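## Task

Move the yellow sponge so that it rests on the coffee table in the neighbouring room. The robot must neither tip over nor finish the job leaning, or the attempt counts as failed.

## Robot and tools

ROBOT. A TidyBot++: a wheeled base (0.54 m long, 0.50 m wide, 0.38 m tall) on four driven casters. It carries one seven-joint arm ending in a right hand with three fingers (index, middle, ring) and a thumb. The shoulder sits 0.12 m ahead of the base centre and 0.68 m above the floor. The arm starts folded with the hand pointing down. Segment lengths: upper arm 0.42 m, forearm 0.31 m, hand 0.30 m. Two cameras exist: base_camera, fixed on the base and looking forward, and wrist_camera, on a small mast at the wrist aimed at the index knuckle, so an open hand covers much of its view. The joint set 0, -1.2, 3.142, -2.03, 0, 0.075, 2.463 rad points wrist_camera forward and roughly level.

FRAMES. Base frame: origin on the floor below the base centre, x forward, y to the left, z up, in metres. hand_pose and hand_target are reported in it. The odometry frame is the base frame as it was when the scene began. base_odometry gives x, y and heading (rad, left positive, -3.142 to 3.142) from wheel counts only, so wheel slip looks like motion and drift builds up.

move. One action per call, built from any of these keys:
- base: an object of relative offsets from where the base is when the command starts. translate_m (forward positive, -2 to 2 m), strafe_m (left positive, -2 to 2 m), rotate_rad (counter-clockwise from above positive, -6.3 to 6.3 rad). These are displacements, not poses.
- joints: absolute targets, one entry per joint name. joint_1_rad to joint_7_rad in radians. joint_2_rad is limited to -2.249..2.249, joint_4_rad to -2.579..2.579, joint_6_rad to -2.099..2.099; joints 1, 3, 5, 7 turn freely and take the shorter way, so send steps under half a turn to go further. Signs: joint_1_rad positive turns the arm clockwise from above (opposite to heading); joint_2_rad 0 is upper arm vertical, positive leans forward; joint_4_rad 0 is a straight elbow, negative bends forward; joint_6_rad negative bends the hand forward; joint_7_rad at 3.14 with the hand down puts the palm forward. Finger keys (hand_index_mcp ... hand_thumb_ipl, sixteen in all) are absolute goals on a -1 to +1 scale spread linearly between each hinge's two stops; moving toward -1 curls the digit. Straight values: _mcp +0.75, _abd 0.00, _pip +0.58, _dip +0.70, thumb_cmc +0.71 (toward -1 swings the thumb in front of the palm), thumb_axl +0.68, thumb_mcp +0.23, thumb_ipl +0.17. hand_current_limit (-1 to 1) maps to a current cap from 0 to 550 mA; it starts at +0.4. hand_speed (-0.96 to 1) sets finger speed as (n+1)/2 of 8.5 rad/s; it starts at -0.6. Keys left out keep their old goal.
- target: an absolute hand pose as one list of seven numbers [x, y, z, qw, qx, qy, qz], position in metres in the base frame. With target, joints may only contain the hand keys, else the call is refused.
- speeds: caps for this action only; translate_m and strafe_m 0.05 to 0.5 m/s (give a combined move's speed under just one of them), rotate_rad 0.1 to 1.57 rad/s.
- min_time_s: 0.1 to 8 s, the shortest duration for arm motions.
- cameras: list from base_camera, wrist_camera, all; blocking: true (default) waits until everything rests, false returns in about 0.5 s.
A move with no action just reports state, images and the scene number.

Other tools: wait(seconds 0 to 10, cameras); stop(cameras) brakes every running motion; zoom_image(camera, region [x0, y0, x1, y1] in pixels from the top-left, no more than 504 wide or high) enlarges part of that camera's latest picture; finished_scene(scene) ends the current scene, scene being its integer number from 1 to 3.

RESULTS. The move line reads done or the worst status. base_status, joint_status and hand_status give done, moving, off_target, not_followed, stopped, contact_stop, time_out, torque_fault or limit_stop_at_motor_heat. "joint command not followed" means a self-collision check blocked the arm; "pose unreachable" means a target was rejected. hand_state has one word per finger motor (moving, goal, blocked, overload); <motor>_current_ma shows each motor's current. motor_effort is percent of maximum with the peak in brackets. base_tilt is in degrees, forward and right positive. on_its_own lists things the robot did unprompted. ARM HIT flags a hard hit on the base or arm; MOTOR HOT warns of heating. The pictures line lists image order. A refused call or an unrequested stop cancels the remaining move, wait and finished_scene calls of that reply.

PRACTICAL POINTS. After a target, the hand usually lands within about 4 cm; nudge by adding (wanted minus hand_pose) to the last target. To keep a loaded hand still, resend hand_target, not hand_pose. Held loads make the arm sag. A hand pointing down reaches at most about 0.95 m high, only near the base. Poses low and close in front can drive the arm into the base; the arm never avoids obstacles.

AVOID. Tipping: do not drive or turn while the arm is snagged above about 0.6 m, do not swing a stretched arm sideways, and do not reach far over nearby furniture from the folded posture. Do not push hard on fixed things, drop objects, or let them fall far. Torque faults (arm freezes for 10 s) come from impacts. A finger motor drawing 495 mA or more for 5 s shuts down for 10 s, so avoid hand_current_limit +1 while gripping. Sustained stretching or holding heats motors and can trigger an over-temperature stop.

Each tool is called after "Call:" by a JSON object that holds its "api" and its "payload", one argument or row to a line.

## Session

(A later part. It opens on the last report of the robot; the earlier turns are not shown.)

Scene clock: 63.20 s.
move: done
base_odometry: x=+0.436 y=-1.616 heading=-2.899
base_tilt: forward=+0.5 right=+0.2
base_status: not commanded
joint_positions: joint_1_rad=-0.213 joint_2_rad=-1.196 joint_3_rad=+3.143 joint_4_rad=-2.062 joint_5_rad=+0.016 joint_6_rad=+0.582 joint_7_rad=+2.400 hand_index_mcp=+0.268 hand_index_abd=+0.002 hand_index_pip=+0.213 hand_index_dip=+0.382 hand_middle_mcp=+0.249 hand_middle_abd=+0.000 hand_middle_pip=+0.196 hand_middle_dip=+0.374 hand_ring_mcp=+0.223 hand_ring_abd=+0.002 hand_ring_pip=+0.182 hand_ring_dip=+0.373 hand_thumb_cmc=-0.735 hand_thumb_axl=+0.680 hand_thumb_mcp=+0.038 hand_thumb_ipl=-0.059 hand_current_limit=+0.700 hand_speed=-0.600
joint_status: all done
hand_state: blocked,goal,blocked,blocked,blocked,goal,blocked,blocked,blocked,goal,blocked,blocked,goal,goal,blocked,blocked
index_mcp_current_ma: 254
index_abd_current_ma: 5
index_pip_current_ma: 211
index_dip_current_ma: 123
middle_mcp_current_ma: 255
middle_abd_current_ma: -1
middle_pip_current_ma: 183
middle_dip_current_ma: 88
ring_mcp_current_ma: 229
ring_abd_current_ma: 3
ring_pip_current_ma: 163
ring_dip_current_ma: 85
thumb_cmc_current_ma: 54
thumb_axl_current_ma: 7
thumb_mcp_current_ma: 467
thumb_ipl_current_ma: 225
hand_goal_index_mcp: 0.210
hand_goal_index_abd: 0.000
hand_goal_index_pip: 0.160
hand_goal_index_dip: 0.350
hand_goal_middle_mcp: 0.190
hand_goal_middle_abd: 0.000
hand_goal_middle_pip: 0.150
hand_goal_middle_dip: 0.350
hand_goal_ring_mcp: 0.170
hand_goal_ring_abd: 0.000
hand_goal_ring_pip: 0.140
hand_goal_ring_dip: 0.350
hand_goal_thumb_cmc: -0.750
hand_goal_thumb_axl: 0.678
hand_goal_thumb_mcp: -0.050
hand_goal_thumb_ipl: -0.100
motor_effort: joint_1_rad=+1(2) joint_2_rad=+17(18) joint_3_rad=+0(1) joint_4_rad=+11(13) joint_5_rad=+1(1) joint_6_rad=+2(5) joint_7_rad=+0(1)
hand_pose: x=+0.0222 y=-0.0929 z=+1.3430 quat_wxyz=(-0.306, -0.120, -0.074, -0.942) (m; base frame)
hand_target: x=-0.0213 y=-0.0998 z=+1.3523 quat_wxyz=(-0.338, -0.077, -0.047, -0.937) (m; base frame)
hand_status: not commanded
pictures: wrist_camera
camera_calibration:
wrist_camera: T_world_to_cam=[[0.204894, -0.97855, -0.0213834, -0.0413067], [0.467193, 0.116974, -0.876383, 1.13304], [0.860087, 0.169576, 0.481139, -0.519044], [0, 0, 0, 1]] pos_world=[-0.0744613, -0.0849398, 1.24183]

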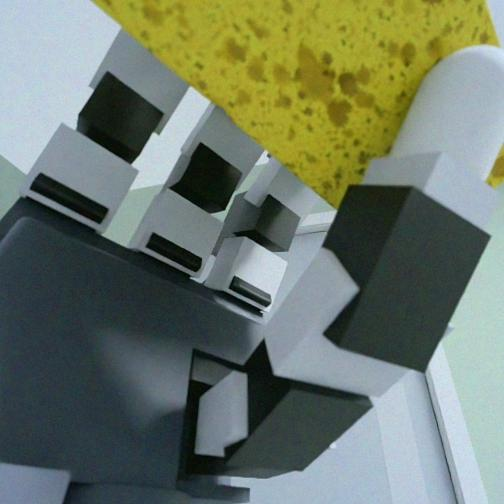

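Call:
{"api": "move", "payload": {
  "base": {"translate_m": 0.78, "strafe_m": -0.04, "rotate_rad": -0.025},
  "speeds": {"translate_m": 0.3},
  "joints": {"joint_1_rad": 0, "joint_6_rad": 0.3},
  "cameras": ["all"]
}}

Scene clock: 67.30 s.
move: done
base_odometry: x=-0.330 y=-1.765 heading=-2.924
base_tilt: forward=+0.4 right=+0.3
base_status: done
joint_positions: joint_1_rad=-0.013 joint_2_rad=-1.202 joint_3_rad=+3.143 joint_4_rad=-2.057 joint_5_rad=+0.016 joint_6_rad=+0.368 joint_7_rad=+2.400 hand_index_mcp=+0.268 hand_index_abd=+0.002 hand_index_pip=+0.213 hand_index_dip=+0.382 hand_middle_mcp=+0.249 hand_middle_abd=+0.000 hand_middle_pip=+0.196 hand_middle_dip=+0.374 hand_ring_mcp=+0.223 hand_ring_abd=+0.002 hand_ring_pip=+0.182 hand_ring_dip=+0.373 hand_thumb_cmc=-0.735 hand_thumb_axl=+0.680 hand_thumb_mcp=+0.038 hand_thumb_ipl=-0.059 hand_current_limit=+0.700 hand_speed=-0.600
joint_status: all done
hand_state: blocked,goal,blocked,blocked,blocked,goal,blocked,blocked,blocked,goal,blocked,blocked,goal,goal,blocked,blocked
index_mcp_current_ma: 254
index_abd_current_ma: 4
index_pip_current_ma: 211
index_dip_current_ma: 123
middle_mcp_current_ma: 255
middle_abd_current_ma: -1
middle_pip_current_ma: 182
middle_dip_current_ma: 87
ring_mcp_current_ma: 228
ring_abd_current_ma: 3
ring_pip_current_ma: 162
ring_dip_current_ma: 85
thumb_cmc_current_ma: 54
thumb_axl_current_ma: 7
thumb_mcp_current_ma: 467
thumb_ipl_current_ma: 225
hand_goal_index_mcp: 0.210
hand_goal_index_abd: 0.000
hand_goal_index_pip: 0.160
hand_goal_index_dip: 0.350
hand_goal_middle_mcp: 0.190
hand_goal_middle_abd: 0.000
hand_goal_middle_pip: 0.150
hand_goal_middle_dip: 0.350
hand_goal_ring_mcp: 0.170
hand_goal_ring_abd: 0.000
hand_goal_ring_pip: 0.140
hand_goal_ring_dip: 0.350
hand_goal_thumb_cmc: -0.750
hand_goal_thumb_axl: 0.678
hand_goal_thumb_mcp: -0.050
hand_goal_thumb_ipl: -0.100
motor_effort: joint_1_rad=+0(2) joint_2_rad=+17(20) joint_3_rad=+0(1) joint_4_rad=+12(13) joint_5_rad=+1(1) joint_6_rad=+3(5) joint_7_rad=+0(1)
hand_pose: x=+0.0629 y=-0.0719 z=+1.3292 quat_wxyz=(-0.391, -0.218, -0.102, -0.888) (m; base frame)
hand_target: x=+0.0664 y=-0.0699 z=+1.3328 quat_wxyz=(-0.416, -0.236, -0.113, -0.871) (m; base frame)
hand_status: not commanded
pictures: base_camera, wrist_camera
camera_calibration:
wrist_camera: T_world_to_cam=[[-0.000983386, -0.99977, -0.021438, -0.0179031], [0.294405, 0.0201985, -0.955467, 1.20864], [0.95568, -0.00725105, 0.294317, -0.321316], [0, 0, 0, 1]] pos_world=[-0.0487705, -0.0446415, 1.249]

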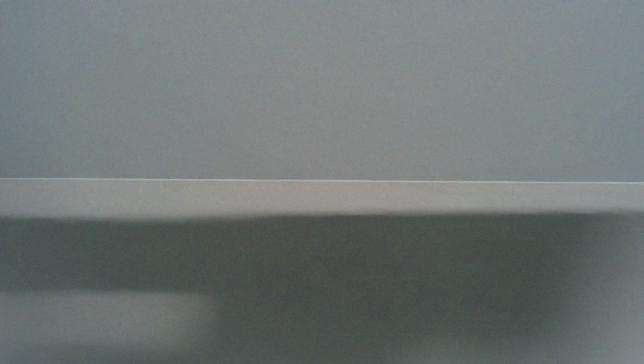

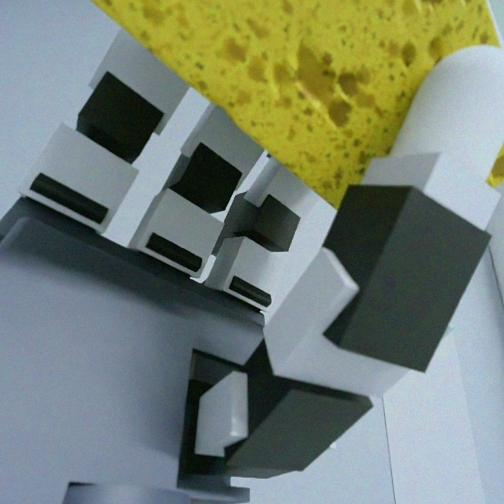

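Call:
{"api": "move", "payload": {
  "base": {"translate_m": 0.25},
  "speeds": {"translate_m": 0.08},
  "cameras": ["all"]
}}

Scene clock: 71.07 s.
move: done
base_odometry: x=-0.575 y=-1.819 heading=-2.924
base_tilt: forward=+0.5 right=+0.2
base_status: done
joint_positions: joint_1_rad=-0.012 joint_2_rad=-1.204 joint_3_rad=+3.143 joint_4_rad=-2.056 joint_5_rad=+0.016 joint_6_rad=+0.367 joint_7_rad=+2.401 hand_index_mcp=+0.268 hand_index_abd=+0.002 hand_index_pip=+0.213 hand_index_dip=+0.382 hand_middle_mcp=+0.249 hand_middle_abd=+0.000 hand_middle_pip=+0.196 hand_middle_dip=+0.374 hand_ring_mcp=+0.223 hand_ring_abd=+0.002 hand_ring_pip=+0.182 hand_ring_dip=+0.373 hand_thumb_cmc=-0.735 hand_thumb_axl=+0.680 hand_thumb_mcp=+0.038 hand_thumb_ipl=-0.059 hand_current_limit=+0.700 hand_speed=-0.600
joint_status: not commanded
hand_state: blocked,goal,blocked,blocked,blocked,goal,blocked,blocked,blocked,goal,blocked,blocked,goal,goal,blocked,blocked
index_mcp_current_ma: 254
index_abd_current_ma: 4
index_pip_current_ma: 211
index_dip_current_ma: 123
middle_mcp_current_ma: 255
middle_abd_current_ma: -1
middle_pip_current_ma: 182
middle_dip_current_ma: 87
ring_mcp_current_ma: 228
ring_abd_current_ma: 3
ring_pip_current_ma: 162
ring_dip_current_ma: 85
thumb_cmc_current_ma: 54
thumb_axl_current_ma: 7
thumb_mcp_current_ma: 467
thumb_ipl_current_ma: 225
hand_goal_index_mcp: 0.210
hand_goal_index_abd: 0.000
hand_goal_index_pip: 0.160
hand_goal_index_dip: 0.350
hand_goal_middle_mcp: 0.190
hand_goal_middle_abd: 0.000
hand_goal_middle_pip: 0.150
hand_goal_middle_dip: 0.350
hand_goal_ring_mcp: 0.170
hand_goal_ring_abd: 0.000
hand_goal_ring_pip: 0.140
hand_goal_ring_dip: 0.350
hand_goal_thumb_cmc: -0.750
hand_goal_thumb_axl: 0.678
hand_goal_thumb_mcp: -0.050
hand_goal_thumb_ipl: -0.100
motor_effort: joint_1_rad=+1(1) joint_2_rad=+17(20) joint_3_rad=+1(1) joint_4_rad=+12(13) joint_5_rad=+1(1) joint_6_rad=+3(5) joint_7_rad=+0(1)
hand_pose: x=+0.0622 y=-0.0718 z=+1.3291 quat_wxyz=(-0.392, -0.218, -0.102, -0.888) (m; base frame)
hand_target: x=+0.0664 y=-0.0699 z=+1.3328 quat_wxyz=(-0.416, -0.236, -0.113, -0.871) (m; base frame)
hand_status: not commanded
pictures: base_camera, wrist_camera
camera_calibration:
wrist_camera: T_world_to_cam=[[-0.00151089, -0.99977, -0.0213863, -0.0178987], [0.29481, 0.0199905, -0.955347, 1.20848], [0.955555, -0.00774832, 0.294712, -0.321204], [0, 0, 0, 1]] pos_world=[-0.0493704, -0.0445415, 1.2488]

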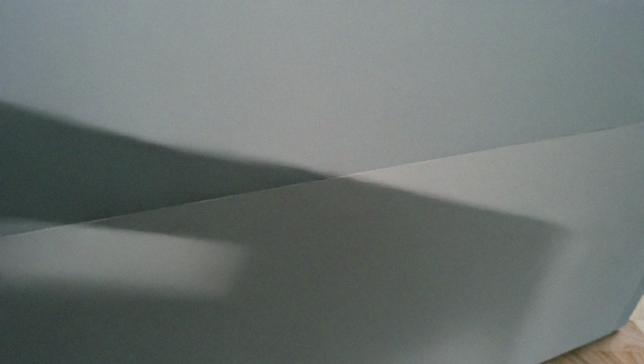

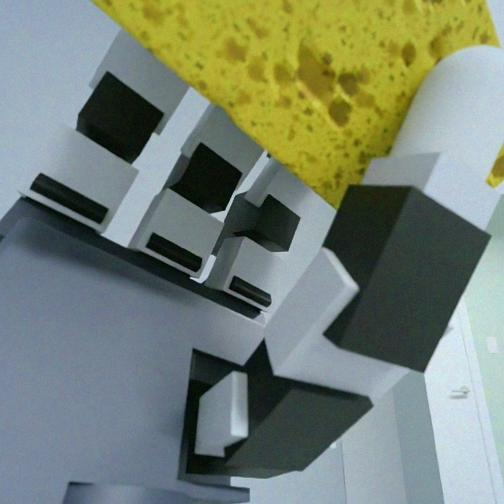

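Call:
{"api": "move", "payload": {
  "base": {"translate_m": 0.35},
  "speeds": {"translate_m": 0.1},
  "cameras": ["all"]
}}

Scene clock: 75.23 s.
move: done
base_odometry: x=-0.916 y=-1.894 heading=-2.924
base_tilt: forward=+0.5 right=+0.3
base_status: done
joint_positions: joint_1_rad=-0.012 joint_2_rad=-1.206 joint_3_rad=+3.143 joint_4_rad=-2.056 joint_5_rad=+0.016 joint_6_rad=+0.366 joint_7_rad=+2.401 hand_index_mcp=+0.268 hand_index_abd=+0.002 hand_index_pip=+0.213 hand_index_dip=+0.382 hand_middle_mcp=+0.249 hand_middle_abd=+0.000 hand_middle_pip=+0.196 hand_middle_dip=+0.374 hand_ring_mcp=+0.223 hand_ring_abd=+0.002 hand_ring_pip=+0.182 hand_ring_dip=+0.373 hand_thumb_cmc=-0.735 hand_thumb_axl=+0.680 hand_thumb_mcp=+0.038 hand_thumb_ipl=-0.059 hand_current_limit=+0.700 hand_speed=-0.600
joint_status: not commanded
hand_state: blocked,goal,blocked,blocked,blocked,goal,blocked,blocked,blocked,goal,blocked,blocked,goal,goal,blocked,blocked
index_mcp_current_ma: 254
index_abd_current_ma: 4
index_pip_current_ma: 211
index_dip_current_ma: 123
middle_mcp_current_ma: 255
middle_abd_current_ma: -1
middle_pip_current_ma: 182
middle_dip_current_ma: 87
ring_mcp_current_ma: 228
ring_abd_current_ma: 3
ring_pip_current_ma: 162
ring_dip_current_ma: 85
thumb_cmc_current_ma: 54
thumb_axl_current_ma: 7
thumb_mcp_current_ma: 468
thumb_ipl_current_ma: 225
hand_goal_index_mcp: 0.210
hand_goal_index_abd: 0.000
hand_goal_index_pip: 0.160
hand_goal_index_dip: 0.350
hand_goal_middle_mcp: 0.190
hand_goal_middle_abd: 0.000
hand_goal_middle_pip: 0.150
hand_goal_middle_dip: 0.350
hand_goal_ring_mcp: 0.170
hand_goal_ring_abd: 0.000
hand_goal_ring_pip: 0.140
hand_goal_ring_dip: 0.350
hand_goal_thumb_cmc: -0.750
hand_goal_thumb_axl: 0.678
hand_goal_thumb_mcp: -0.050
hand_goal_thumb_ipl: -0.100
motor_effort: joint_1_rad=+0(1) joint_2_rad=+17(20) joint_3_rad=-1(1) joint_4_rad=+12(13) joint_5_rad=+0(1) joint_6_rad=+3(5) joint_7_rad=+0(1)
hand_pose: x=+0.0608 y=-0.0718 z=+1.3291 quat_wxyz=(-0.392, -0.217, -0.102, -0.888) (m; base frame)
hand_target: x=+0.0664 y=-0.0699 z=+1.3328 quat_wxyz=(-0.416, -0.236, -0.113, -0.871) (m; base frame)
hand_status: not commanded
pictures: base_camera, wrist_camera
camera_calibration:
wrist_camera: T_world_to_cam=[[-0.00188258, -0.999769, -0.0214076, -0.0178992], [0.296602, 0.0198861, -0.954794, 1.20797], [0.954999, -0.00814702, 0.296496, -0.322151], [0, 0, 0, 1]] pos_world=[-0.0506671, -0.0445415, 1.2485]

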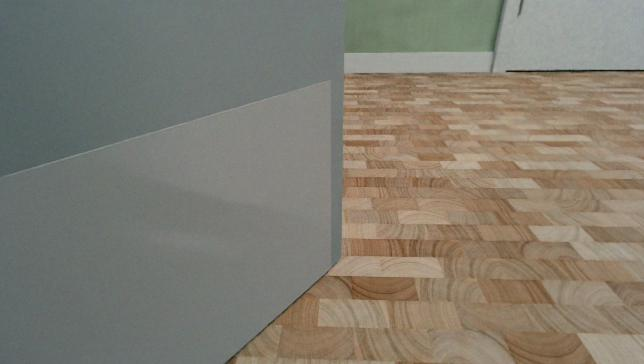

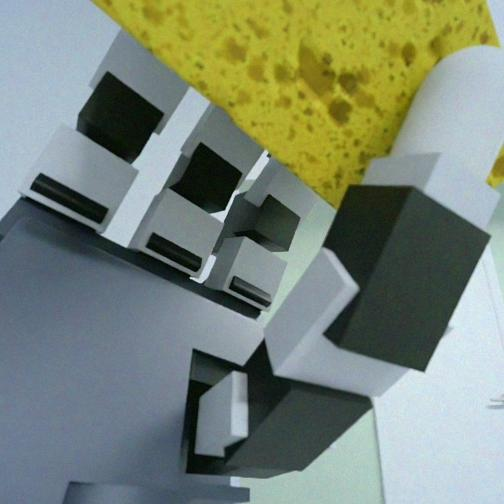

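Works well. Continue.

Call:
{"api": "move", "payload": {
  "base": {"translate_m": 0.5},
  "speeds": {"translate_m": 0.12},
  "cameras": ["all"]
}}

Scene clock: 80.03 s.
move: done
base_odometry: x=-1.405 y=-2.002 heading=-2.924
base_tilt: forward=+0.5 right=+0.2
base_status: done
joint_positions: joint_1_rad=-0.012 joint_2_rad=-1.207 joint_3_rad=+3.143 joint_4_rad=-2.056 joint_5_rad=+0.016 joint_6_rad=+0.365 joint_7_rad=+2.401 hand_index_mcp=+0.268 hand_index_abd=+0.002 hand_index_pip=+0.213 hand_index_dip=+0.382 hand_middle_mcp=+0.249 hand_middle_abd=+0.000 hand_middle_pip=+0.196 hand_middle_dip=+0.374 hand_ring_mcp=+0.223 hand_ring_abd=+0.002 hand_ring_pip=+0.182 hand_ring_dip=+0.373 hand_thumb_cmc=-0.735 hand_thumb_axl=+0.680 hand_thumb_mcp=+0.038 hand_thumb_ipl=-0.059 hand_current_limit=+0.700 hand_speed=-0.600
joint_status: not commanded
hand_state: blocked,goal,blocked,blocked,blocked,goal,blocked,blocked,blocked,goal,blocked,blocked,goal,goal,blocked,blocked
index_mcp_current_ma: 254
index_abd_current_ma: 4
index_pip_current_ma: 211
index_dip_current_ma: 123
middle_mcp_current_ma: 255
middle_abd_current_ma: -1
middle_pip_current_ma: 182
middle_dip_current_ma: 87
ring_mcp_current_ma: 228
ring_abd_current_ma: 3
ring_pip_current_ma: 162
ring_dip_current_ma: 85
thumb_cmc_current_ma: 54
thumb_axl_current_ma: 7
thumb_mcp_current_ma: 467
thumb_ipl_current_ma: 225
hand_goal_index_mcp: 0.210
hand_goal_index_abd: 0.000
hand_goal_index_pip: 0.160
hand_goal_index_dip: 0.350
hand_goal_middle_mcp: 0.190
hand_goal_middle_abd: 0.000
hand_goal_middle_pip: 0.150
hand_goal_middle_dip: 0.350
hand_goal_ring_mcp: 0.170
hand_goal_ring_abd: 0.000
hand_goal_ring_pip: 0.140
hand_goal_ring_dip: 0.350
hand_goal_thumb_cmc: -0.750
hand_goal_thumb_axl: 0.678
hand_goal_thumb_mcp: -0.050
hand_goal_thumb_ipl: -0.100
motor_effort: joint_1_rad=+0(2) joint_2_rad=+17(19) joint_3_rad=+0(2) joint_4_rad=+12(13) joint_5_rad=+1(1) joint_6_rad=+4(5) joint_7_rad=+2(2)
hand_pose: x=+0.0600 y=-0.0719 z=+1.3290 quat_wxyz=(-0.392, -0.217, -0.101, -0.888) (m; base frame)
hand_target: x=+0.0664 y=-0.0699 z=+1.3328 quat_wxyz=(-0.416, -0.236, -0.113, -0.871) (m; base frame)
hand_status: not commanded
pictures: base_camera, wrist_camera
camera_calibration:
wrist_camera: T_world_to_cam=[[-0.00237195, -0.999767, -0.021455, -0.0177683], [0.297426, 0.0197788, -0.95454, 1.20777], [0.954742, -0.00864539, 0.29731, -0.322599], [0, 0, 0, 1]] pos_world=[-0.051266, -0.0444413, 1.2484]

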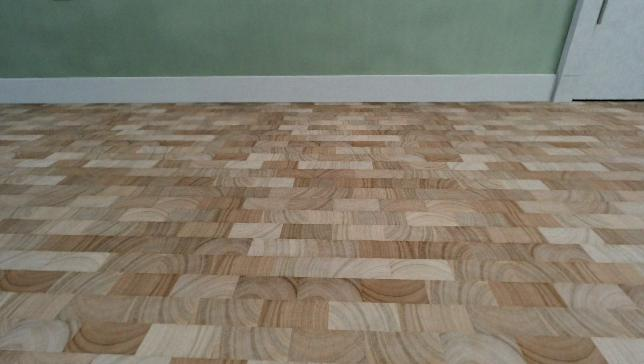

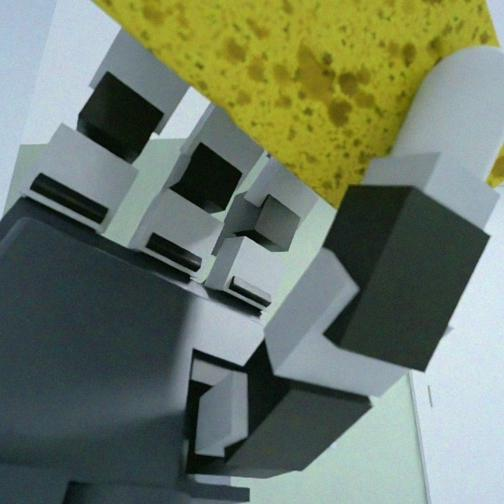

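Call:
{"api": "move", "payload": {
  "base": {"translate_m": 0.45},
  "speeds": {"translate_m": 0.12}
}}

Call:
{"api": "move", "payload": {
  "base": {"rotate_rad": 1.3},
  "cameras": ["all"]
}}

Call:
{"api": "move", "payload": {
  "base": {"rotate_rad": 1.0},
  "cameras": ["all"]
}}

Call:
{"api": "move", "payload": {
  "base": {"rotate_rad": 1.4},
  "cameras": ["all"]
}}

Call:
{"api": "move", "payload": {
  "base": {"rotate_rad": 1.2},
  "cameras": ["all"]
}}

Scene clock: 84.80 s.
move: done
base_odometry: x=-1.844 y=-2.099 heading=-2.923
base_tilt: forward=+0.5 right=+0.2
base_status: done
joint_positions: joint_1_rad=-0.012 joint_2_rad=-1.207 joint_3_rad=+3.143 joint_4_rad=-2.055 joint_5_rad=+0.016 joint_6_rad=+0.365 joint_7_rad=+2.401 hand_index_mcp=+0.268 hand_index_abd=+0.002 hand_index_pip=+0.213 hand_index_dip=+0.382 hand_middle_mcp=+0.249 hand_middle_abd=+0.000 hand_middle_pip=+0.196 hand_middle_dip=+0.374 hand_ring_mcp=+0.223 hand_ring_abd=+0.002 hand_ring_pip=+0.182 hand_ring_dip=+0.373 hand_thumb_cmc=-0.735 hand_thumb_axl=+0.680 hand_thumb_mcp=+0.038 hand_thumb_ipl=-0.059 hand_current_limit=+0.700 hand_speed=-0.600
joint_status: not commanded
hand_state: blocked,goal,blocked,blocked,blocked,goal,blocked,blocked,blocked,goal,blocked,blocked,goal,goal,blocked,blocked
index_mcp_current_ma: 254
index_abd_current_ma: 4
index_pip_current_ma: 211
index_dip_current_ma: 123
middle_mcp_current_ma: 255
middle_abd_current_ma: -1
middle_pip_current_ma: 182
middle_dip_current_ma: 87
ring_mcp_current_ma: 228
ring_abd_current_ma: 3
ring_pip_current_ma: 162
ring_dip_current_ma: 85
thumb_cmc_current_ma: 54
thumb_axl_current_ma: 7
thumb_mcp_current_ma: 468
thumb_ipl_current_ma: 225
hand_goal_index_mcp: 0.210
hand_goal_index_abd: 0.000
hand_goal_index_pip: 0.160
hand_goal_index_dip: 0.350
hand_goal_middle_mcp: 0.190
hand_goal_middle_abd: 0.000
hand_goal_middle_pip: 0.150
hand_goal_middle_dip: 0.350
hand_goal_ring_mcp: 0.170
hand_goal_ring_abd: 0.000
hand_goal_ring_pip: 0.140
hand_goal_ring_dip: 0.350
hand_goal_thumb_cmc: -0.750
hand_goal_thumb_axl: 0.678
hand_goal_thumb_mcp: -0.050
hand_goal_thumb_ipl: -0.100
motor_effort: joint_1_rad=+1(1) joint_2_rad=+17(19) joint_3_rad=+0(1) joint_4_rad=+12(13) joint_5_rad=+1(1) joint_6_rad=+3(5) joint_7_rad=+0(2)
hand_pose: x=+0.0597 y=-0.0719 z=+1.3290 quat_wxyz=(-0.392, -0.217, -0.101, -0.888) (m; base frame)
hand_target: x=+0.0664 y=-0.0699 z=+1.3328 quat_wxyz=(-0.416, -0.236, -0.113, -0.871) (m; base frame)
hand_status: not commanded
pictures: none

Scene clock: 86.90 s.
move: done
base_odometry: x=-1.844 y=-2.099 heading=-1.623
base_tilt: forward=+0.5 right=+0.2
base_status: done
joint_positions: joint_1_rad=-0.011 joint_2_rad=-1.207 joint_3_rad=+3.143 joint_4_rad=-2.055 joint_5_rad=+0.016 joint_6_rad=+0.365 joint_7_rad=+2.401 hand_index_mcp=+0.268 hand_index_abd=+0.002 hand_index_pip=+0.213 hand_index_dip=+0.382 hand_middle_mcp=+0.249 hand_middle_abd=+0.000 hand_middle_pip=+0.196 hand_middle_dip=+0.374 hand_ring_mcp=+0.223 hand_ring_abd=+0.002 hand_ring_pip=+0.182 hand_ring_dip=+0.373 hand_thumb_cmc=-0.735 hand_thumb_axl=+0.680 hand_thumb_mcp=+0.038 hand_thumb_ipl=-0.059 hand_current_limit=+0.700 hand_speed=-0.600
joint_status: not commanded
hand_state: blocked,goal,blocked,blocked,blocked,goal,blocked,blocked,blocked,goal,blocked,blocked,goal,goal,blocked,blocked
index_mcp_current_ma: 254
index_abd_current_ma: 4
index_pip_current_ma: 211
index_dip_current_ma: 123
middle_mcp_current_ma: 255
middle_abd_current_ma: -1
middle_pip_current_ma: 182
middle_dip_current_ma: 87
ring_mcp_current_ma: 228
ring_abd_current_ma: 3
ring_pip_current_ma: 162
ring_dip_current_ma: 85
thumb_cmc_current_ma: 54
thumb_axl_current_ma: 7
thumb_mcp_current_ma: 468
thumb_ipl_current_ma: 225
hand_goal_index_mcp: 0.210
hand_goal_index_abd: 0.000
hand_goal_index_pip: 0.160
hand_goal_index_dip: 0.350
hand_goal_middle_mcp: 0.190
hand_goal_middle_abd: 0.000
hand_goal_middle_pip: 0.150
hand_goal_middle_dip: 0.350
hand_goal_ring_mcp: 0.170
hand_goal_ring_abd: 0.000
hand_goal_ring_pip: 0.140
hand_goal_ring_dip: 0.350
hand_goal_thumb_cmc: -0.750
hand_goal_thumb_axl: 0.678
hand_goal_thumb_mcp: -0.050
hand_goal_thumb_ipl: -0.100
motor_effort: joint_1_rad=+1(1) joint_2_rad=+17(17) joint_3_rad=+0(1) joint_4_rad=+12(12) joint_5_rad=+1(1) joint_6_rad=+4(5) joint_7_rad=+1(1)
hand_pose: x=+0.0596 y=-0.0718 z=+1.3290 quat_wxyz=(-0.393, -0.217, -0.101, -0.888) (m; base frame)
hand_target: x=+0.0664 y=-0.0699 z=+1.3328 quat_wxyz=(-0.416, -0.236, -0.113, -0.871) (m; base frame)
hand_status: not commanded
pictures: base_camera, wrist_camera
camera_calibration:
wrist_camera: T_world_to_cam=[[-0.00328478, -0.999763, -0.0215197, -0.0176353], [0.297746, 0.0195659, -0.954444, 1.20778], [0.954639, -0.00954255, 0.297612, -0.322638], [0, 0, 0, 1]] pos_world=[-0.0516667, -0.0443411, 1.2484]

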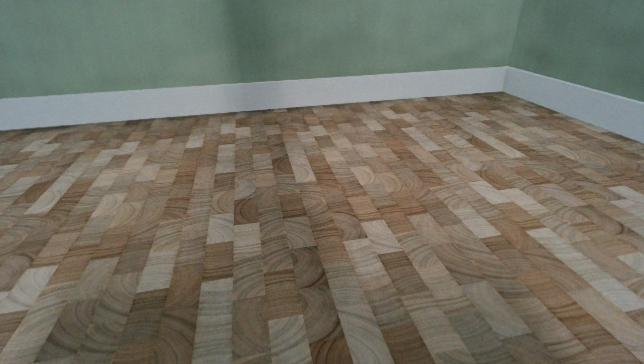

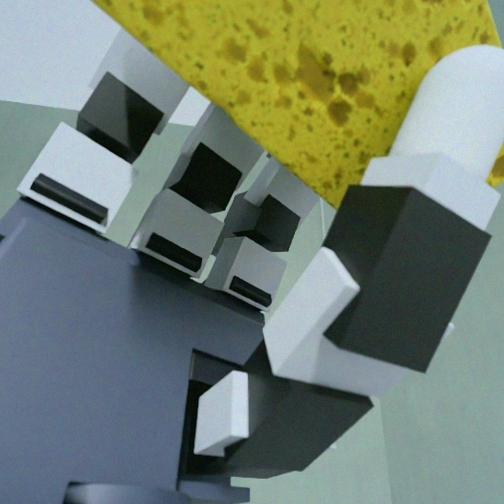

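Scene clock: 88.83 s.
move: done
base_odometry: x=-1.844 y=-2.099 heading=-0.623
base_tilt: forward=+0.5 right=+0.3
base_status: done
joint_positions: joint_1_rad=-0.010 joint_2_rad=-1.207 joint_3_rad=+3.143 joint_4_rad=-2.055 joint_5_rad=+0.016 joint_6_rad=+0.365 joint_7_rad=+2.401 hand_index_mcp=+0.268 hand_index_abd=+0.002 hand_index_pip=+0.213 hand_index_dip=+0.382 hand_middle_mcp=+0.249 hand_middle_abd=+0.000 hand_middle_pip=+0.196 hand_middle_dip=+0.374 hand_ring_mcp=+0.223 hand_ring_abd=+0.002 hand_ring_pip=+0.182 hand_ring_dip=+0.373 hand_thumb_cmc=-0.735 hand_thumb_axl=+0.680 hand_thumb_mcp=+0.038 hand_thumb_ipl=-0.059 hand_current_limit=+0.700 hand_speed=-0.600
joint_status: not commanded
hand_state: blocked,goal,blocked,blocked,blocked,goal,blocked,blocked,blocked,goal,blocked,blocked,goal,goal,blocked,blocked
index_mcp_current_ma: 254
index_abd_current_ma: 4
index_pip_current_ma: 211
index_dip_current_ma: 123
middle_mcp_current_ma: 255
middle_abd_current_ma: -1
middle_pip_current_ma: 182
middle_dip_current_ma: 87
ring_mcp_current_ma: 228
ring_abd_current_ma: 3
ring_pip_current_ma: 162
ring_dip_current_ma: 85
thumb_cmc_current_ma: 54
thumb_axl_current_ma: 7
thumb_mcp_current_ma: 467
thumb_ipl_current_ma: 225
hand_goal_index_mcp: 0.210
hand_goal_index_abd: 0.000
hand_goal_index_pip: 0.160
hand_goal_index_dip: 0.350
hand_goal_middle_mcp: 0.190
hand_goal_middle_abd: 0.000
hand_goal_middle_pip: 0.150
hand_goal_middle_dip: 0.350
hand_goal_ring_mcp: 0.170
hand_goal_ring_abd: 0.000
hand_goal_ring_pip: 0.140
hand_goal_ring_dip: 0.350
hand_goal_thumb_cmc: -0.750
hand_goal_thumb_axl: 0.678
hand_goal_thumb_mcp: -0.050
hand_goal_thumb_ipl: -0.100
motor_effort: joint_1_rad=+1(1) joint_2_rad=+17(17) joint_3_rad=+0(1) joint_4_rad=+12(12) joint_5_rad=+1(1) joint_6_rad=+4(4) joint_7_rad=+1(1)
hand_pose: x=+0.0596 y=-0.0718 z=+1.3290 quat_wxyz=(-0.393, -0.217, -0.101, -0.888) (m; base frame)
hand_target: x=+0.0664 y=-0.0699 z=+1.3328 quat_wxyz=(-0.416, -0.236, -0.113, -0.871) (m; base frame)
hand_status: not commanded
pictures: base_camera, wrist_camera
camera_calibration:
wrist_camera: T_world_to_cam=[[-0.00404103, -0.999762, -0.0214314, -0.0176846], [0.297762, 0.0192564, -0.954446, 1.20776], [0.954632, -0.0102384, 0.297613, -0.322668], [0, 0, 0, 1]] pos_world=[-0.0516678, -0.0442413, 1.2484]

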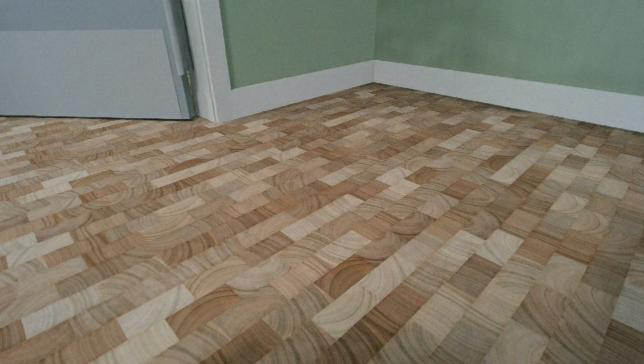

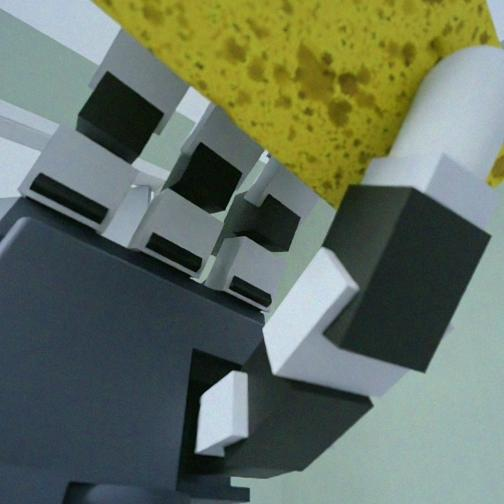

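Scene clock: 91.00 s.
move: done
base_odometry: x=-1.844 y=-2.099 heading=+0.776
base_tilt: forward=+0.4 right=+0.2
base_status: done
joint_positions: joint_1_rad=-0.009 joint_2_rad=-1.207 joint_3_rad=+3.143 joint_4_rad=-2.055 joint_5_rad=+0.016 joint_6_rad=+0.365 joint_7_rad=+2.401 hand_index_mcp=+0.268 hand_index_abd=+0.002 hand_index_pip=+0.213 hand_index_dip=+0.382 hand_middle_mcp=+0.249 hand_middle_abd=+0.000 hand_middle_pip=+0.196 hand_middle_dip=+0.374 hand_ring_mcp=+0.223 hand_ring_abd=+0.002 hand_ring_pip=+0.182 hand_ring_dip=+0.373 hand_thumb_cmc=-0.735 hand_thumb_axl=+0.680 hand_thumb_mcp=+0.038 hand_thumb_ipl=-0.059 hand_current_limit=+0.700 hand_speed=-0.600
joint_status: not commanded
hand_state: blocked,goal,blocked,blocked,blocked,goal,blocked,blocked,blocked,goal,blocked,blocked,goal,goal,blocked,blocked
index_mcp_current_ma: 254
index_abd_current_ma: 4
index_pip_current_ma: 211
index_dip_current_ma: 123
middle_mcp_current_ma: 255
middle_abd_current_ma: -1
middle_pip_current_ma: 182
middle_dip_current_ma: 87
ring_mcp_current_ma: 228
ring_abd_current_ma: 3
ring_pip_current_ma: 162
ring_dip_current_ma: 85
thumb_cmc_current_ma: 54
thumb_axl_current_ma: 7
thumb_mcp_current_ma: 467
thumb_ipl_current_ma: 225
hand_goal_index_mcp: 0.210
hand_goal_index_abd: 0.000
hand_goal_index_pip: 0.160
hand_goal_index_dip: 0.350
hand_goal_middle_mcp: 0.190
hand_goal_middle_abd: 0.000
hand_goal_middle_pip: 0.150
hand_goal_middle_dip: 0.350
hand_goal_ring_mcp: 0.170
hand_goal_ring_abd: 0.000
hand_goal_ring_pip: 0.140
hand_goal_ring_dip: 0.350
hand_goal_thumb_cmc: -0.750
hand_goal_thumb_axl: 0.678
hand_goal_thumb_mcp: -0.050
hand_goal_thumb_ipl: -0.100
motor_effort: joint_1_rad=+1(1) joint_2_rad=+17(17) joint_3_rad=+0(1) joint_4_rad=+12(12) joint_5_rad=+1(1) joint_6_rad=+2(5) joint_7_rad=+1(2)
hand_pose: x=+0.0595 y=-0.0717 z=+1.3290 quat_wxyz=(-0.393, -0.217, -0.101, -0.888) (m; base frame)
hand_target: x=+0.0664 y=-0.0699 z=+1.3328 quat_wxyz=(-0.416, -0.236, -0.113, -0.871) (m; base frame)
hand_status: not commanded
pictures: base_camera, wrist_camera
camera_calibration:
wrist_camera: T_world_to_cam=[[-0.00464455, -0.999758, -0.0215063, -0.0175219], [0.297773, 0.0191482, -0.954445, 1.20776], [0.954625, -0.010837, 0.297612, -0.322693], [0, 0, 0, 1]] pos_world=[-0.0516686, -0.0441411, 1.2484]

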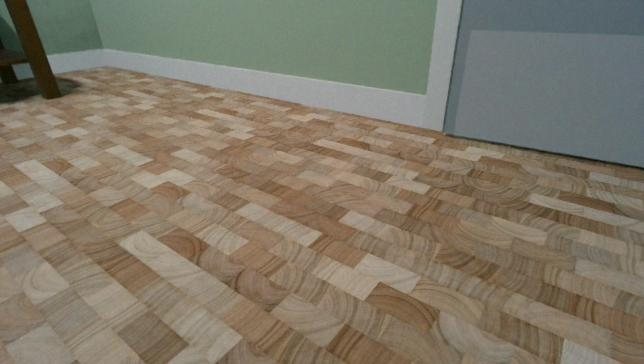

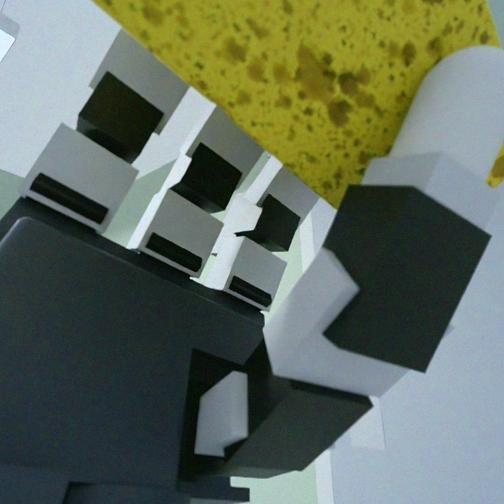

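Scene clock: 93.03 s.
move: done
base_odometry: x=-1.844 y=-2.099 heading=+1.976
base_tilt: forward=+0.4 right=+0.2
base_status: done
joint_positions: joint_1_rad=-0.009 joint_2_rad=-1.207 joint_3_rad=+3.143 joint_4_rad=-2.055 joint_5_rad=+0.016 joint_6_rad=+0.365 joint_7_rad=+2.401 hand_index_mcp=+0.268 hand_index_abd=+0.002 hand_index_pip=+0.213 hand_index_dip=+0.382 hand_middle_mcp=+0.249 hand_middle_abd=+0.000 hand_middle_pip=+0.196 hand_middle_dip=+0.374 hand_ring_mcp=+0.223 hand_ring_abd=+0.002 hand_ring_pip=+0.182 hand_ring_dip=+0.373 hand_thumb_cmc=-0.735 hand_thumb_axl=+0.680 hand_thumb_mcp=+0.038 hand_thumb_ipl=-0.059 hand_current_limit=+0.700 hand_speed=-0.600
joint_status: not commanded
hand_state: blocked,goal,blocked,blocked,blocked,goal,blocked,blocked,blocked,goal,blocked,blocked,goal,goal,blocked,blocked
index_mcp_current_ma: 254
index_abd_current_ma: 4
index_pip_current_ma: 211
index_dip_current_ma: 123
middle_mcp_current_ma: 255
middle_abd_current_ma: -1
middle_pip_current_ma: 182
middle_dip_current_ma: 87
ring_mcp_current_ma: 228
ring_abd_current_ma: 3
ring_pip_current_ma: 162
ring_dip_current_ma: 85
thumb_cmc_current_ma: 54
thumb_axl_current_ma: 7
thumb_mcp_current_ma: 467
thumb_ipl_current_ma: 225
hand_goal_index_mcp: 0.210
hand_goal_index_abd: 0.000
hand_goal_index_pip: 0.160
hand_goal_index_dip: 0.350
hand_goal_middle_mcp: 0.190
hand_goal_middle_abd: 0.000
hand_goal_middle_pip: 0.150
hand_goal_middle_dip: 0.350
hand_goal_ring_mcp: 0.170
hand_goal_ring_abd: 0.000
hand_goal_ring_pip: 0.140
hand_goal_ring_dip: 0.350
hand_goal_thumb_cmc: -0.750
hand_goal_thumb_axl: 0.678
hand_goal_thumb_mcp: -0.050
hand_goal_thumb_ipl: -0.100
motor_effort: joint_1_rad=+1(1) joint_2_rad=+17(17) joint_3_rad=+0(1) joint_4_rad=+12(12) joint_5_rad=+1(1) joint_6_rad=+3(4) joint_7_rad=+1(2)
hand_pose: x=+0.0595 y=-0.0717 z=+1.3290 quat_wxyz=(-0.393, -0.217, -0.101, -0.888) (m; base frame)
hand_target: x=+0.0664 y=-0.0699 z=+1.3328 quat_wxyz=(-0.416, -0.236, -0.113, -0.871) (m; base frame)
hand_status: not commanded
pictures: base_camera, wrist_camera
camera_calibration:
wrist_camera: T_world_to_cam=[[-0.00496053, -0.999757, -0.0214959, -0.0174513], [0.297779, 0.0190441, -0.954445, 1.20775], [0.954622, -0.0111356, 0.297613, -0.322705], [0, 0, 0, 1]] pos_world=[-0.0516691, -0.0440411, 1.2484]

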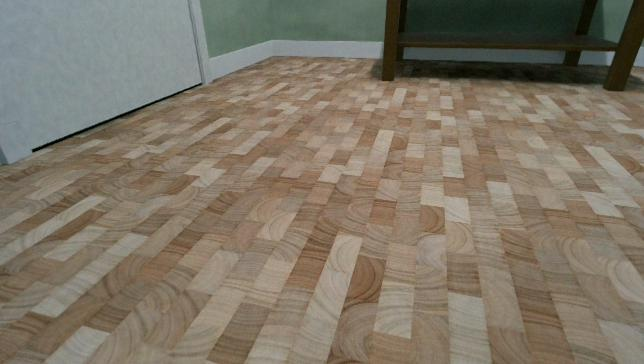

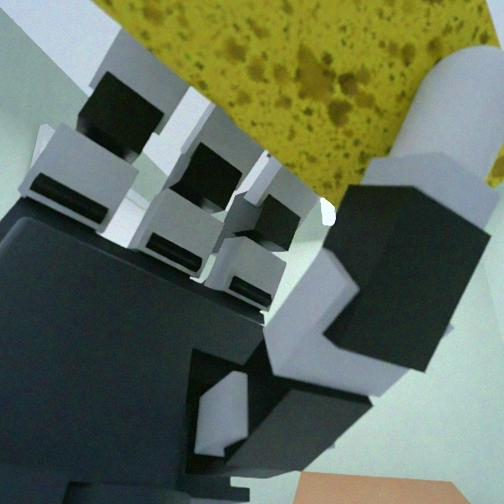

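Call:
{"api": "move", "payload": {
  "base": {"translate_m": 0.853, "strafe_m": -0.439, "rotate_rad": -0.217},
  "speeds": {"translate_m": 0.35},
  "joints": {"joint_1_rad": -0.35, "joint_6_rad": 0.0},
  "cameras": ["all"]
}}

Call:
{"api": "move", "payload": {
  "joints": {"joint_1_rad": -0.35, "joint_6_rad": -0.4},
  "cameras": ["wrist_camera"]
}}

Scene clock: 97.53 s.
move: done
base_odometry: x=-1.778 y=-1.142 heading=+1.759
base_tilt: forward=+0.5 right=+0.3
base_status: done
joint_positions: joint_1_rad=-0.340 joint_2_rad=-1.208 joint_3_rad=+3.143 joint_4_rad=-2.055 joint_5_rad=+0.016 joint_6_rad=+0.075 joint_7_rad=+2.401 hand_index_mcp=+0.268 hand_index_abd=+0.002 hand_index_pip=+0.213 hand_index_dip=+0.382 hand_middle_mcp=+0.249 hand_middle_abd=+0.000 hand_middle_pip=+0.196 hand_middle_dip=+0.374 hand_ring_mcp=+0.223 hand_ring_abd=+0.002 hand_ring_pip=+0.182 hand_ring_dip=+0.373 hand_thumb_cmc=-0.735 hand_thumb_axl=+0.680 hand_thumb_mcp=+0.038 hand_thumb_ipl=-0.059 hand_current_limit=+0.700 hand_speed=-0.600
joint_status: all done
hand_state: blocked,goal,blocked,blocked,blocked,goal,blocked,blocked,blocked,goal,blocked,blocked,goal,goal,blocked,blocked
index_mcp_current_ma: 254
index_abd_current_ma: 4
index_pip_current_ma: 211
index_dip_current_ma: 123
middle_mcp_current_ma: 255
middle_abd_current_ma: -1
middle_pip_current_ma: 182
middle_dip_current_ma: 87
ring_mcp_current_ma: 228
ring_abd_current_ma: 3
ring_pip_current_ma: 162
ring_dip_current_ma: 85
thumb_cmc_current_ma: 54
thumb_axl_current_ma: 7
thumb_mcp_current_ma: 468
thumb_ipl_current_ma: 225
hand_goal_index_mcp: 0.210
hand_goal_index_abd: 0.000
hand_goal_index_pip: 0.160
hand_goal_index_dip: 0.350
hand_goal_middle_mcp: 0.190
hand_goal_middle_abd: 0.000
hand_goal_middle_pip: 0.150
hand_goal_middle_dip: 0.350
hand_goal_ring_mcp: 0.170
hand_goal_ring_abd: 0.000
hand_goal_ring_pip: 0.140
hand_goal_ring_dip: 0.350
hand_goal_thumb_cmc: -0.750
hand_goal_thumb_axl: 0.678
hand_goal_thumb_mcp: -0.050
hand_goal_thumb_ipl: -0.100
motor_effort: joint_1_rad=+0(2) joint_2_rad=+16(19) joint_3_rad=+0(2) joint_4_rad=+13(14) joint_5_rad=+1(1) joint_6_rad=+5(7) joint_7_rad=+0(2)
hand_pose: x=+0.1601 y=-0.0623 z=+1.2890 quat_wxyz=(-0.232, -0.313, -0.210, -0.897) (m; base frame)
hand_target: x=+0.1685 y=-0.0563 z=+1.2882 quat_wxyz=(-0.245, -0.328, -0.234, -0.882) (m; base frame)
hand_status: not commanded
pictures: base_camera, wrist_camera
camera_calibration:
wrist_camera: T_world_to_cam=[[0.311241, -0.95014, -0.0190539, -0.0589929], [0.00624314, 0.0220936, -0.999736, 1.24471], [0.950311, 0.31104, 0.0128083, -0.0188807], [0, 0, 0, 1]] pos_world=[0.0285326, -0.0776791, 1.2435]

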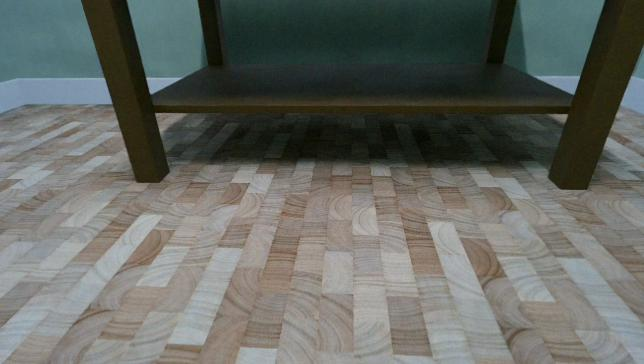

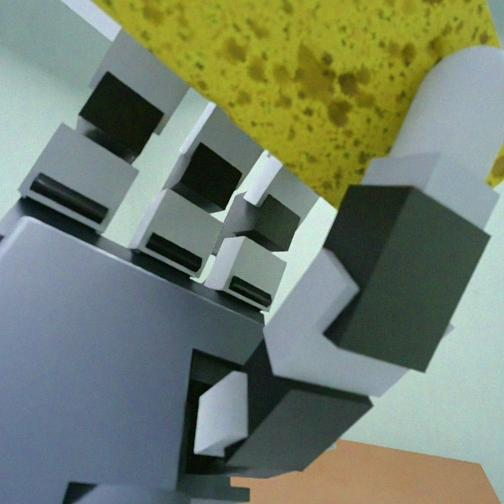

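Scene clock: 98.70 s.
move: done
base_odometry: x=-1.778 y=-1.142 heading=+1.759
base_tilt: forward=+0.5 right=+0.2
base_status: not commanded
joint_positions: joint_1_rad=-0.340 joint_2_rad=-1.208 joint_3_rad=+3.143 joint_4_rad=-2.051 joint_5_rad=+0.016 joint_6_rad=-0.324 joint_7_rad=+2.401 hand_index_mcp=+0.268 hand_index_abd=+0.002 hand_index_pip=+0.213 hand_index_dip=+0.382 hand_middle_mcp=+0.249 hand_middle_abd=+0.000 hand_middle_pip=+0.196 hand_middle_dip=+0.374 hand_ring_mcp=+0.223 hand_ring_abd=+0.002 hand_ring_pip=+0.182 hand_ring_dip=+0.373 hand_thumb_cmc=-0.735 hand_thumb_axl=+0.680 hand_thumb_mcp=+0.038 hand_thumb_ipl=-0.059 hand_current_limit=+0.700 hand_speed=-0.600
joint_status: all done
hand_state: blocked,goal,blocked,blocked,blocked,goal,blocked,blocked,blocked,goal,blocked,blocked,goal,goal,blocked,blocked
index_mcp_current_ma: 254
index_abd_current_ma: 4
index_pip_current_ma: 211
index_dip_current_ma: 123
middle_mcp_current_ma: 255
middle_abd_current_ma: -1
middle_pip_current_ma: 182
middle_dip_current_ma: 87
ring_mcp_current_ma: 228
ring_abd_current_ma: 3
ring_pip_current_ma: 162
ring_dip_current_ma: 85
thumb_cmc_current_ma: 54
thumb_axl_current_ma: 7
thumb_mcp_current_ma: 468
thumb_ipl_current_ma: 225
hand_goal_index_mcp: 0.210
hand_goal_index_abd: 0.000
hand_goal_index_pip: 0.160
hand_goal_index_dip: 0.350
hand_goal_middle_mcp: 0.190
hand_goal_middle_abd: 0.000
hand_goal_middle_pip: 0.150
hand_goal_middle_dip: 0.350
hand_goal_ring_mcp: 0.170
hand_goal_ring_abd: 0.000
hand_goal_ring_pip: 0.140
hand_goal_ring_dip: 0.350
hand_goal_thumb_cmc: -0.750
hand_goal_thumb_axl: 0.678
hand_goal_thumb_mcp: -0.050
hand_goal_thumb_ipl: -0.100
motor_effort: joint_1_rad=+0(2) joint_2_rad=+15(17) joint_3_rad=+0(1) joint_4_rad=+14(17) joint_5_rad=+1(1) joint_6_rad=+8(10) joint_7_rad=+0(1)
hand_pose: x=+0.2374 y=-0.0369 z=+1.2030 quat_wxyz=(-0.210, -0.459, -0.305, -0.808) (m; base frame)
hand_target: x=+0.2431 y=-0.0291 z=+1.1961 quat_wxyz=(-0.219, -0.469, -0.336, -0.787) (m; base frame)
hand_status: not commanded
pictures: wrist_camera
camera_calibration:
wrist_camera: T_world_to_cam=[[0.301236, -0.953474, -0.0120254, -0.0668127], [-0.358846, -0.10167, -0.927843, 1.15321], [0.883451, 0.283815, -0.372777, 0.379651], [0, 0, 0, 1]] pos_world=[0.0985476, -0.0542081, 1.21072]

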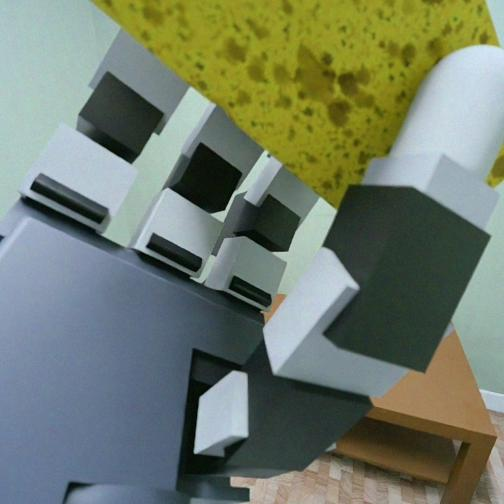

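Call:
{"api": "move", "payload": {
  "joints": {"joint_1_rad": -0.75, "joint_6_rad": -0.4},
  "cameras": ["wrist_camera"]
}}

Call:
{"api": "move", "payload": {
  "joints": {"joint_1_rad": -1.1, "joint_6_rad": -0.4},
  "cameras": ["wrist_camera"]
}}

Scene clock: 100.50 s.
move: done
base_odometry: x=-1.778 y=-1.142 heading=+1.759
base_tilt: forward=+0.5 right=+0.2
base_status: not commanded
joint_positions: joint_1_rad=-0.737 joint_2_rad=-1.208 joint_3_rad=+3.143 joint_4_rad=-2.051 joint_5_rad=+0.016 joint_6_rad=-0.324 joint_7_rad=+2.401 hand_index_mcp=+0.268 hand_index_abd=+0.002 hand_index_pip=+0.213 hand_index_dip=+0.382 hand_middle_mcp=+0.249 hand_middle_abd=+0.000 hand_middle_pip=+0.196 hand_middle_dip=+0.374 hand_ring_mcp=+0.223 hand_ring_abd=+0.002 hand_ring_pip=+0.182 hand_ring_dip=+0.373 hand_thumb_cmc=-0.735 hand_thumb_axl=+0.680 hand_thumb_mcp=+0.038 hand_thumb_ipl=-0.059 hand_current_limit=+0.700 hand_speed=-0.600
joint_status: all done
hand_state: blocked,goal,blocked,blocked,blocked,goal,blocked,blocked,blocked,goal,blocked,blocked,goal,goal,blocked,blocked
index_mcp_current_ma: 254
index_abd_current_ma: 4
index_pip_current_ma: 211
index_dip_current_ma: 123
middle_mcp_current_ma: 255
middle_abd_current_ma: -1
middle_pip_current_ma: 182
middle_dip_current_ma: 87
ring_mcp_current_ma: 228
ring_abd_current_ma: 3
ring_pip_current_ma: 162
ring_dip_current_ma: 85
thumb_cmc_current_ma: 54
thumb_axl_current_ma: 7
thumb_mcp_current_ma: 468
thumb_ipl_current_ma: 225
hand_goal_index_mcp: 0.210
hand_goal_index_abd: 0.000
hand_goal_index_pip: 0.160
hand_goal_index_dip: 0.350
hand_goal_middle_mcp: 0.190
hand_goal_middle_abd: 0.000
hand_goal_middle_pip: 0.150
hand_goal_middle_dip: 0.350
hand_goal_ring_mcp: 0.170
hand_goal_ring_abd: 0.000
hand_goal_ring_pip: 0.140
hand_goal_ring_dip: 0.350
hand_goal_thumb_cmc: -0.750
hand_goal_thumb_axl: 0.678
hand_goal_thumb_mcp: -0.050
hand_goal_thumb_ipl: -0.100
motor_effort: joint_1_rad=+1(2) joint_2_rad=+14(15) joint_3_rad=+0(1) joint_4_rad=+14(15) joint_5_rad=+1(1) joint_6_rad=+8(9) joint_7_rad=+1(1)
hand_pose: x=+0.2424 y=+0.0118 z=+1.2030 quat_wxyz=(-0.046, -0.390, -0.390, -0.833) (m; base frame)
hand_target: x=+0.2446 y=+0.0215 z=+1.1961 quat_wxyz=(-0.058, -0.393, -0.422, -0.815) (m; base frame)
hand_status: not commanded
pictures: wrist_camera
camera_calibration:
wrist_camera: T_world_to_cam=[[0.646604, -0.762731, -0.011993, -0.107952], [-0.291562, -0.232582, -0.927845, 1.1452], [0.704907, 0.603446, -0.372772, 0.400885], [0, 0, 0, 1]] pos_world=[0.121113, -0.0578972, 1.21072]

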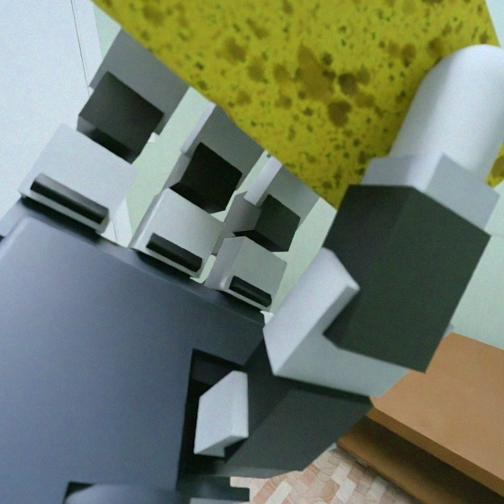

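Scene clock: 101.97 s.
move: done
base_odometry: x=-1.778 y=-1.142 heading=+1.759
base_tilt: forward=+0.5 right=+0.3
base_status: not commanded
joint_positions: joint_1_rad=-1.087 joint_2_rad=-1.208 joint_3_rad=+3.143 joint_4_rad=-2.051 joint_5_rad=+0.016 joint_6_rad=-0.324 joint_7_rad=+2.401 hand_index_mcp=+0.268 hand_index_abd=+0.002 hand_index_pip=+0.213 hand_index_dip=+0.382 hand_middle_mcp=+0.249 hand_middle_abd=+0.000 hand_middle_pip=+0.196 hand_middle_dip=+0.374 hand_ring_mcp=+0.223 hand_ring_abd=+0.002 hand_ring_pip=+0.182 hand_ring_dip=+0.373 hand_thumb_cmc=-0.735 hand_thumb_axl=+0.680 hand_thumb_mcp=+0.038 hand_thumb_ipl=-0.059 hand_current_limit=+0.700 hand_speed=-0.600
joint_status: all done
hand_state: blocked,goal,blocked,blocked,blocked,goal,blocked,blocked,blocked,goal,blocked,blocked,goal,goal,blocked,blocked
index_mcp_current_ma: 254
index_abd_current_ma: 4
index_pip_current_ma: 211
index_dip_current_ma: 123
middle_mcp_current_ma: 255
middle_abd_current_ma: -1
middle_pip_current_ma: 182
middle_dip_current_ma: 87
ring_mcp_current_ma: 228
ring_abd_current_ma: 3
ring_pip_current_ma: 162
ring_dip_current_ma: 85
thumb_cmc_current_ma: 54
thumb_axl_current_ma: 7
thumb_mcp_current_ma: 468
thumb_ipl_current_ma: 225
hand_goal_index_mcp: 0.210
hand_goal_index_abd: 0.000
hand_goal_index_pip: 0.160
hand_goal_index_dip: 0.350
hand_goal_middle_mcp: 0.190
hand_goal_middle_abd: 0.000
hand_goal_middle_pip: 0.150
hand_goal_middle_dip: 0.350
hand_goal_ring_mcp: 0.170
hand_goal_ring_abd: 0.000
hand_goal_ring_pip: 0.140
hand_goal_ring_dip: 0.350
hand_goal_thumb_cmc: -0.750
hand_goal_thumb_axl: 0.678
hand_goal_thumb_mcp: -0.050
hand_goal_thumb_ipl: -0.100
motor_effort: joint_1_rad=+1(2) joint_2_rad=+14(15) joint_3_rad=+0(1) joint_4_rad=+14(15) joint_5_rad=+1(1) joint_6_rad=+8(9) joint_7_rad=+0(1)
hand_pose: x=+0.2309 y=+0.0534 z=+1.2030 quat_wxyz=(+0.099, -0.316, -0.452, -0.828) (m; base frame)
hand_target: x=+0.2296 y=+0.0633 z=+1.1961 quat_wxyz=(+0.085, -0.314, -0.484, -0.812) (m; base frame)
hand_status: not commanded
pictures: wrist_camera
camera_calibration:
wrist_camera: T_world_to_cam=[[0.86888, -0.494877, -0.0120025, -0.134387], [-0.194181, -0.31843, -0.927845, 1.1336], [0.455347, 0.808517, -0.372773, 0.430631], [0, 0, 0, 1]] pos_world=[0.140803, -0.0537059, 1.21072]

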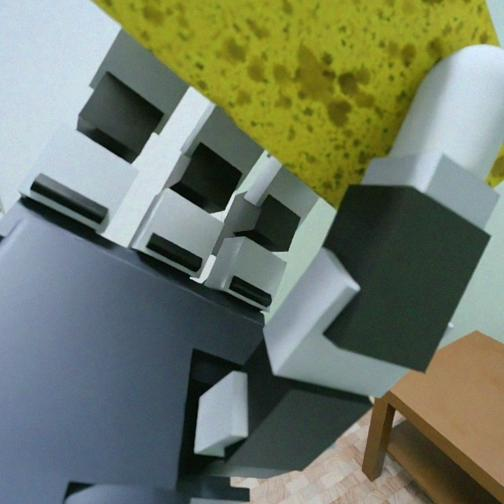

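Call:
{"api": "move", "payload": {
  "base": {"rotate_rad": -0.03},
  "joints": {"joint_1_rad": 0, "joint_2_rad": 0.361, "joint_3_rad": 3.142, "joint_4_rad": -2.14, "joint_5_rad": 0, "joint_6_rad": 0.668, "joint_7_rad": -0.065},
  "min_time_s": 3,
  "cameras": ["all"]
}}

Scene clock: 105.93 s.
move: done
base_odometry: x=-1.778 y=-1.142 heading=+1.730
base_tilt: forward=+0.5 right=+0.2
base_status: done
joint_positions: joint_1_rad=-0.012 joint_2_rad=+0.358 joint_3_rad=+3.143 joint_4_rad=-2.114 joint_5_rad=+0.016 joint_6_rad=+0.584 joint_7_rad=+0.000 hand_index_mcp=+0.268 hand_index_abd=+0.002 hand_index_pip=+0.213 hand_index_dip=+0.382 hand_middle_mcp=+0.249 hand_middle_abd=+0.000 hand_middle_pip=+0.196 hand_middle_dip=+0.374 hand_ring_mcp=+0.223 hand_ring_abd=+0.002 hand_ring_pip=+0.182 hand_ring_dip=+0.373 hand_thumb_cmc=-0.734 hand_thumb_axl=+0.680 hand_thumb_mcp=+0.038 hand_thumb_ipl=-0.059 hand_current_limit=+0.700 hand_speed=-0.600
joint_status: all done
hand_state: blocked,goal,blocked,blocked,blocked,goal,blocked,blocked,blocked,goal,blocked,blocked,goal,goal,blocked,blocked
index_mcp_current_ma: 254
index_abd_current_ma: 4
index_pip_current_ma: 211
index_dip_current_ma: 123
middle_mcp_current_ma: 255
middle_abd_current_ma: -1
middle_pip_current_ma: 182
middle_dip_current_ma: 87
ring_mcp_current_ma: 228
ring_abd_current_ma: 4
ring_pip_current_ma: 162
ring_dip_current_ma: 85
thumb_cmc_current_ma: 56
thumb_axl_current_ma: 7
thumb_mcp_current_ma: 467
thumb_ipl_current_ma: 225
hand_goal_index_mcp: 0.210
hand_goal_index_abd: 0.000
hand_goal_index_pip: 0.160
hand_goal_index_dip: 0.350
hand_goal_middle_mcp: 0.190
hand_goal_middle_abd: 0.000
hand_goal_middle_pip: 0.150
hand_goal_middle_dip: 0.350
hand_goal_ring_mcp: 0.170
hand_goal_ring_abd: 0.000
hand_goal_ring_pip: 0.140
hand_goal_ring_dip: 0.350
hand_goal_thumb_cmc: -0.750
hand_goal_thumb_axl: 0.678
hand_goal_thumb_mcp: -0.050
hand_goal_thumb_ipl: -0.100
motor_effort: joint_1_rad=+1(2) joint_2_rad=-24(26) joint_3_rad=+0(2) joint_4_rad=+13(19) joint_5_rad=+0(2) joint_6_rad=+8(10) joint_7_rad=+0(2)
hand_pose: x=+0.7209 y=+0.0321 z=+0.6546 quat_wxyz=(+0.417, -0.581, +0.564, -0.413) (m; base frame)
hand_target: x=+0.7251 y=+0.0293 z=+0.6648 quat_wxyz=(+0.444, -0.542, +0.579, -0.416) (m; base frame)
hand_status: not commanded
pictures: base_camera, wrist_camera
camera_calibration:
wrist_camera: T_world_to_cam=[[-0.252758, 0.733788, -0.63061, 0.596784], [-0.513139, 0.450888, 0.730334, -0.166977], [0.820245, 0.508189, 0.26257, -0.649081], [0, 0, 0, 1]] pos_world=[0.597565, -0.0327694, 0.668716]

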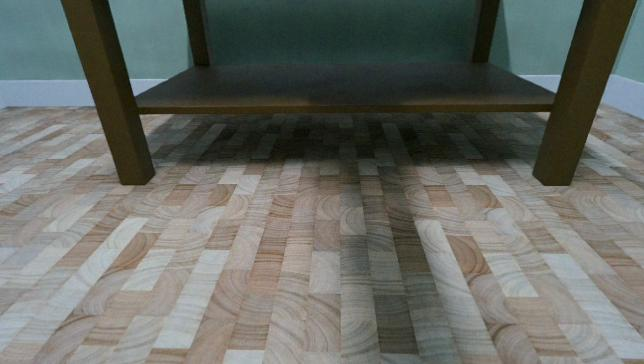

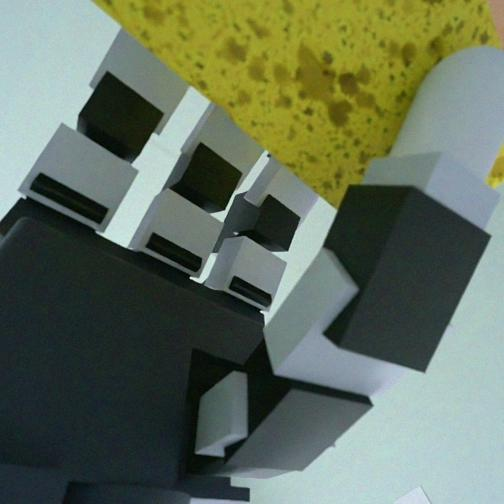

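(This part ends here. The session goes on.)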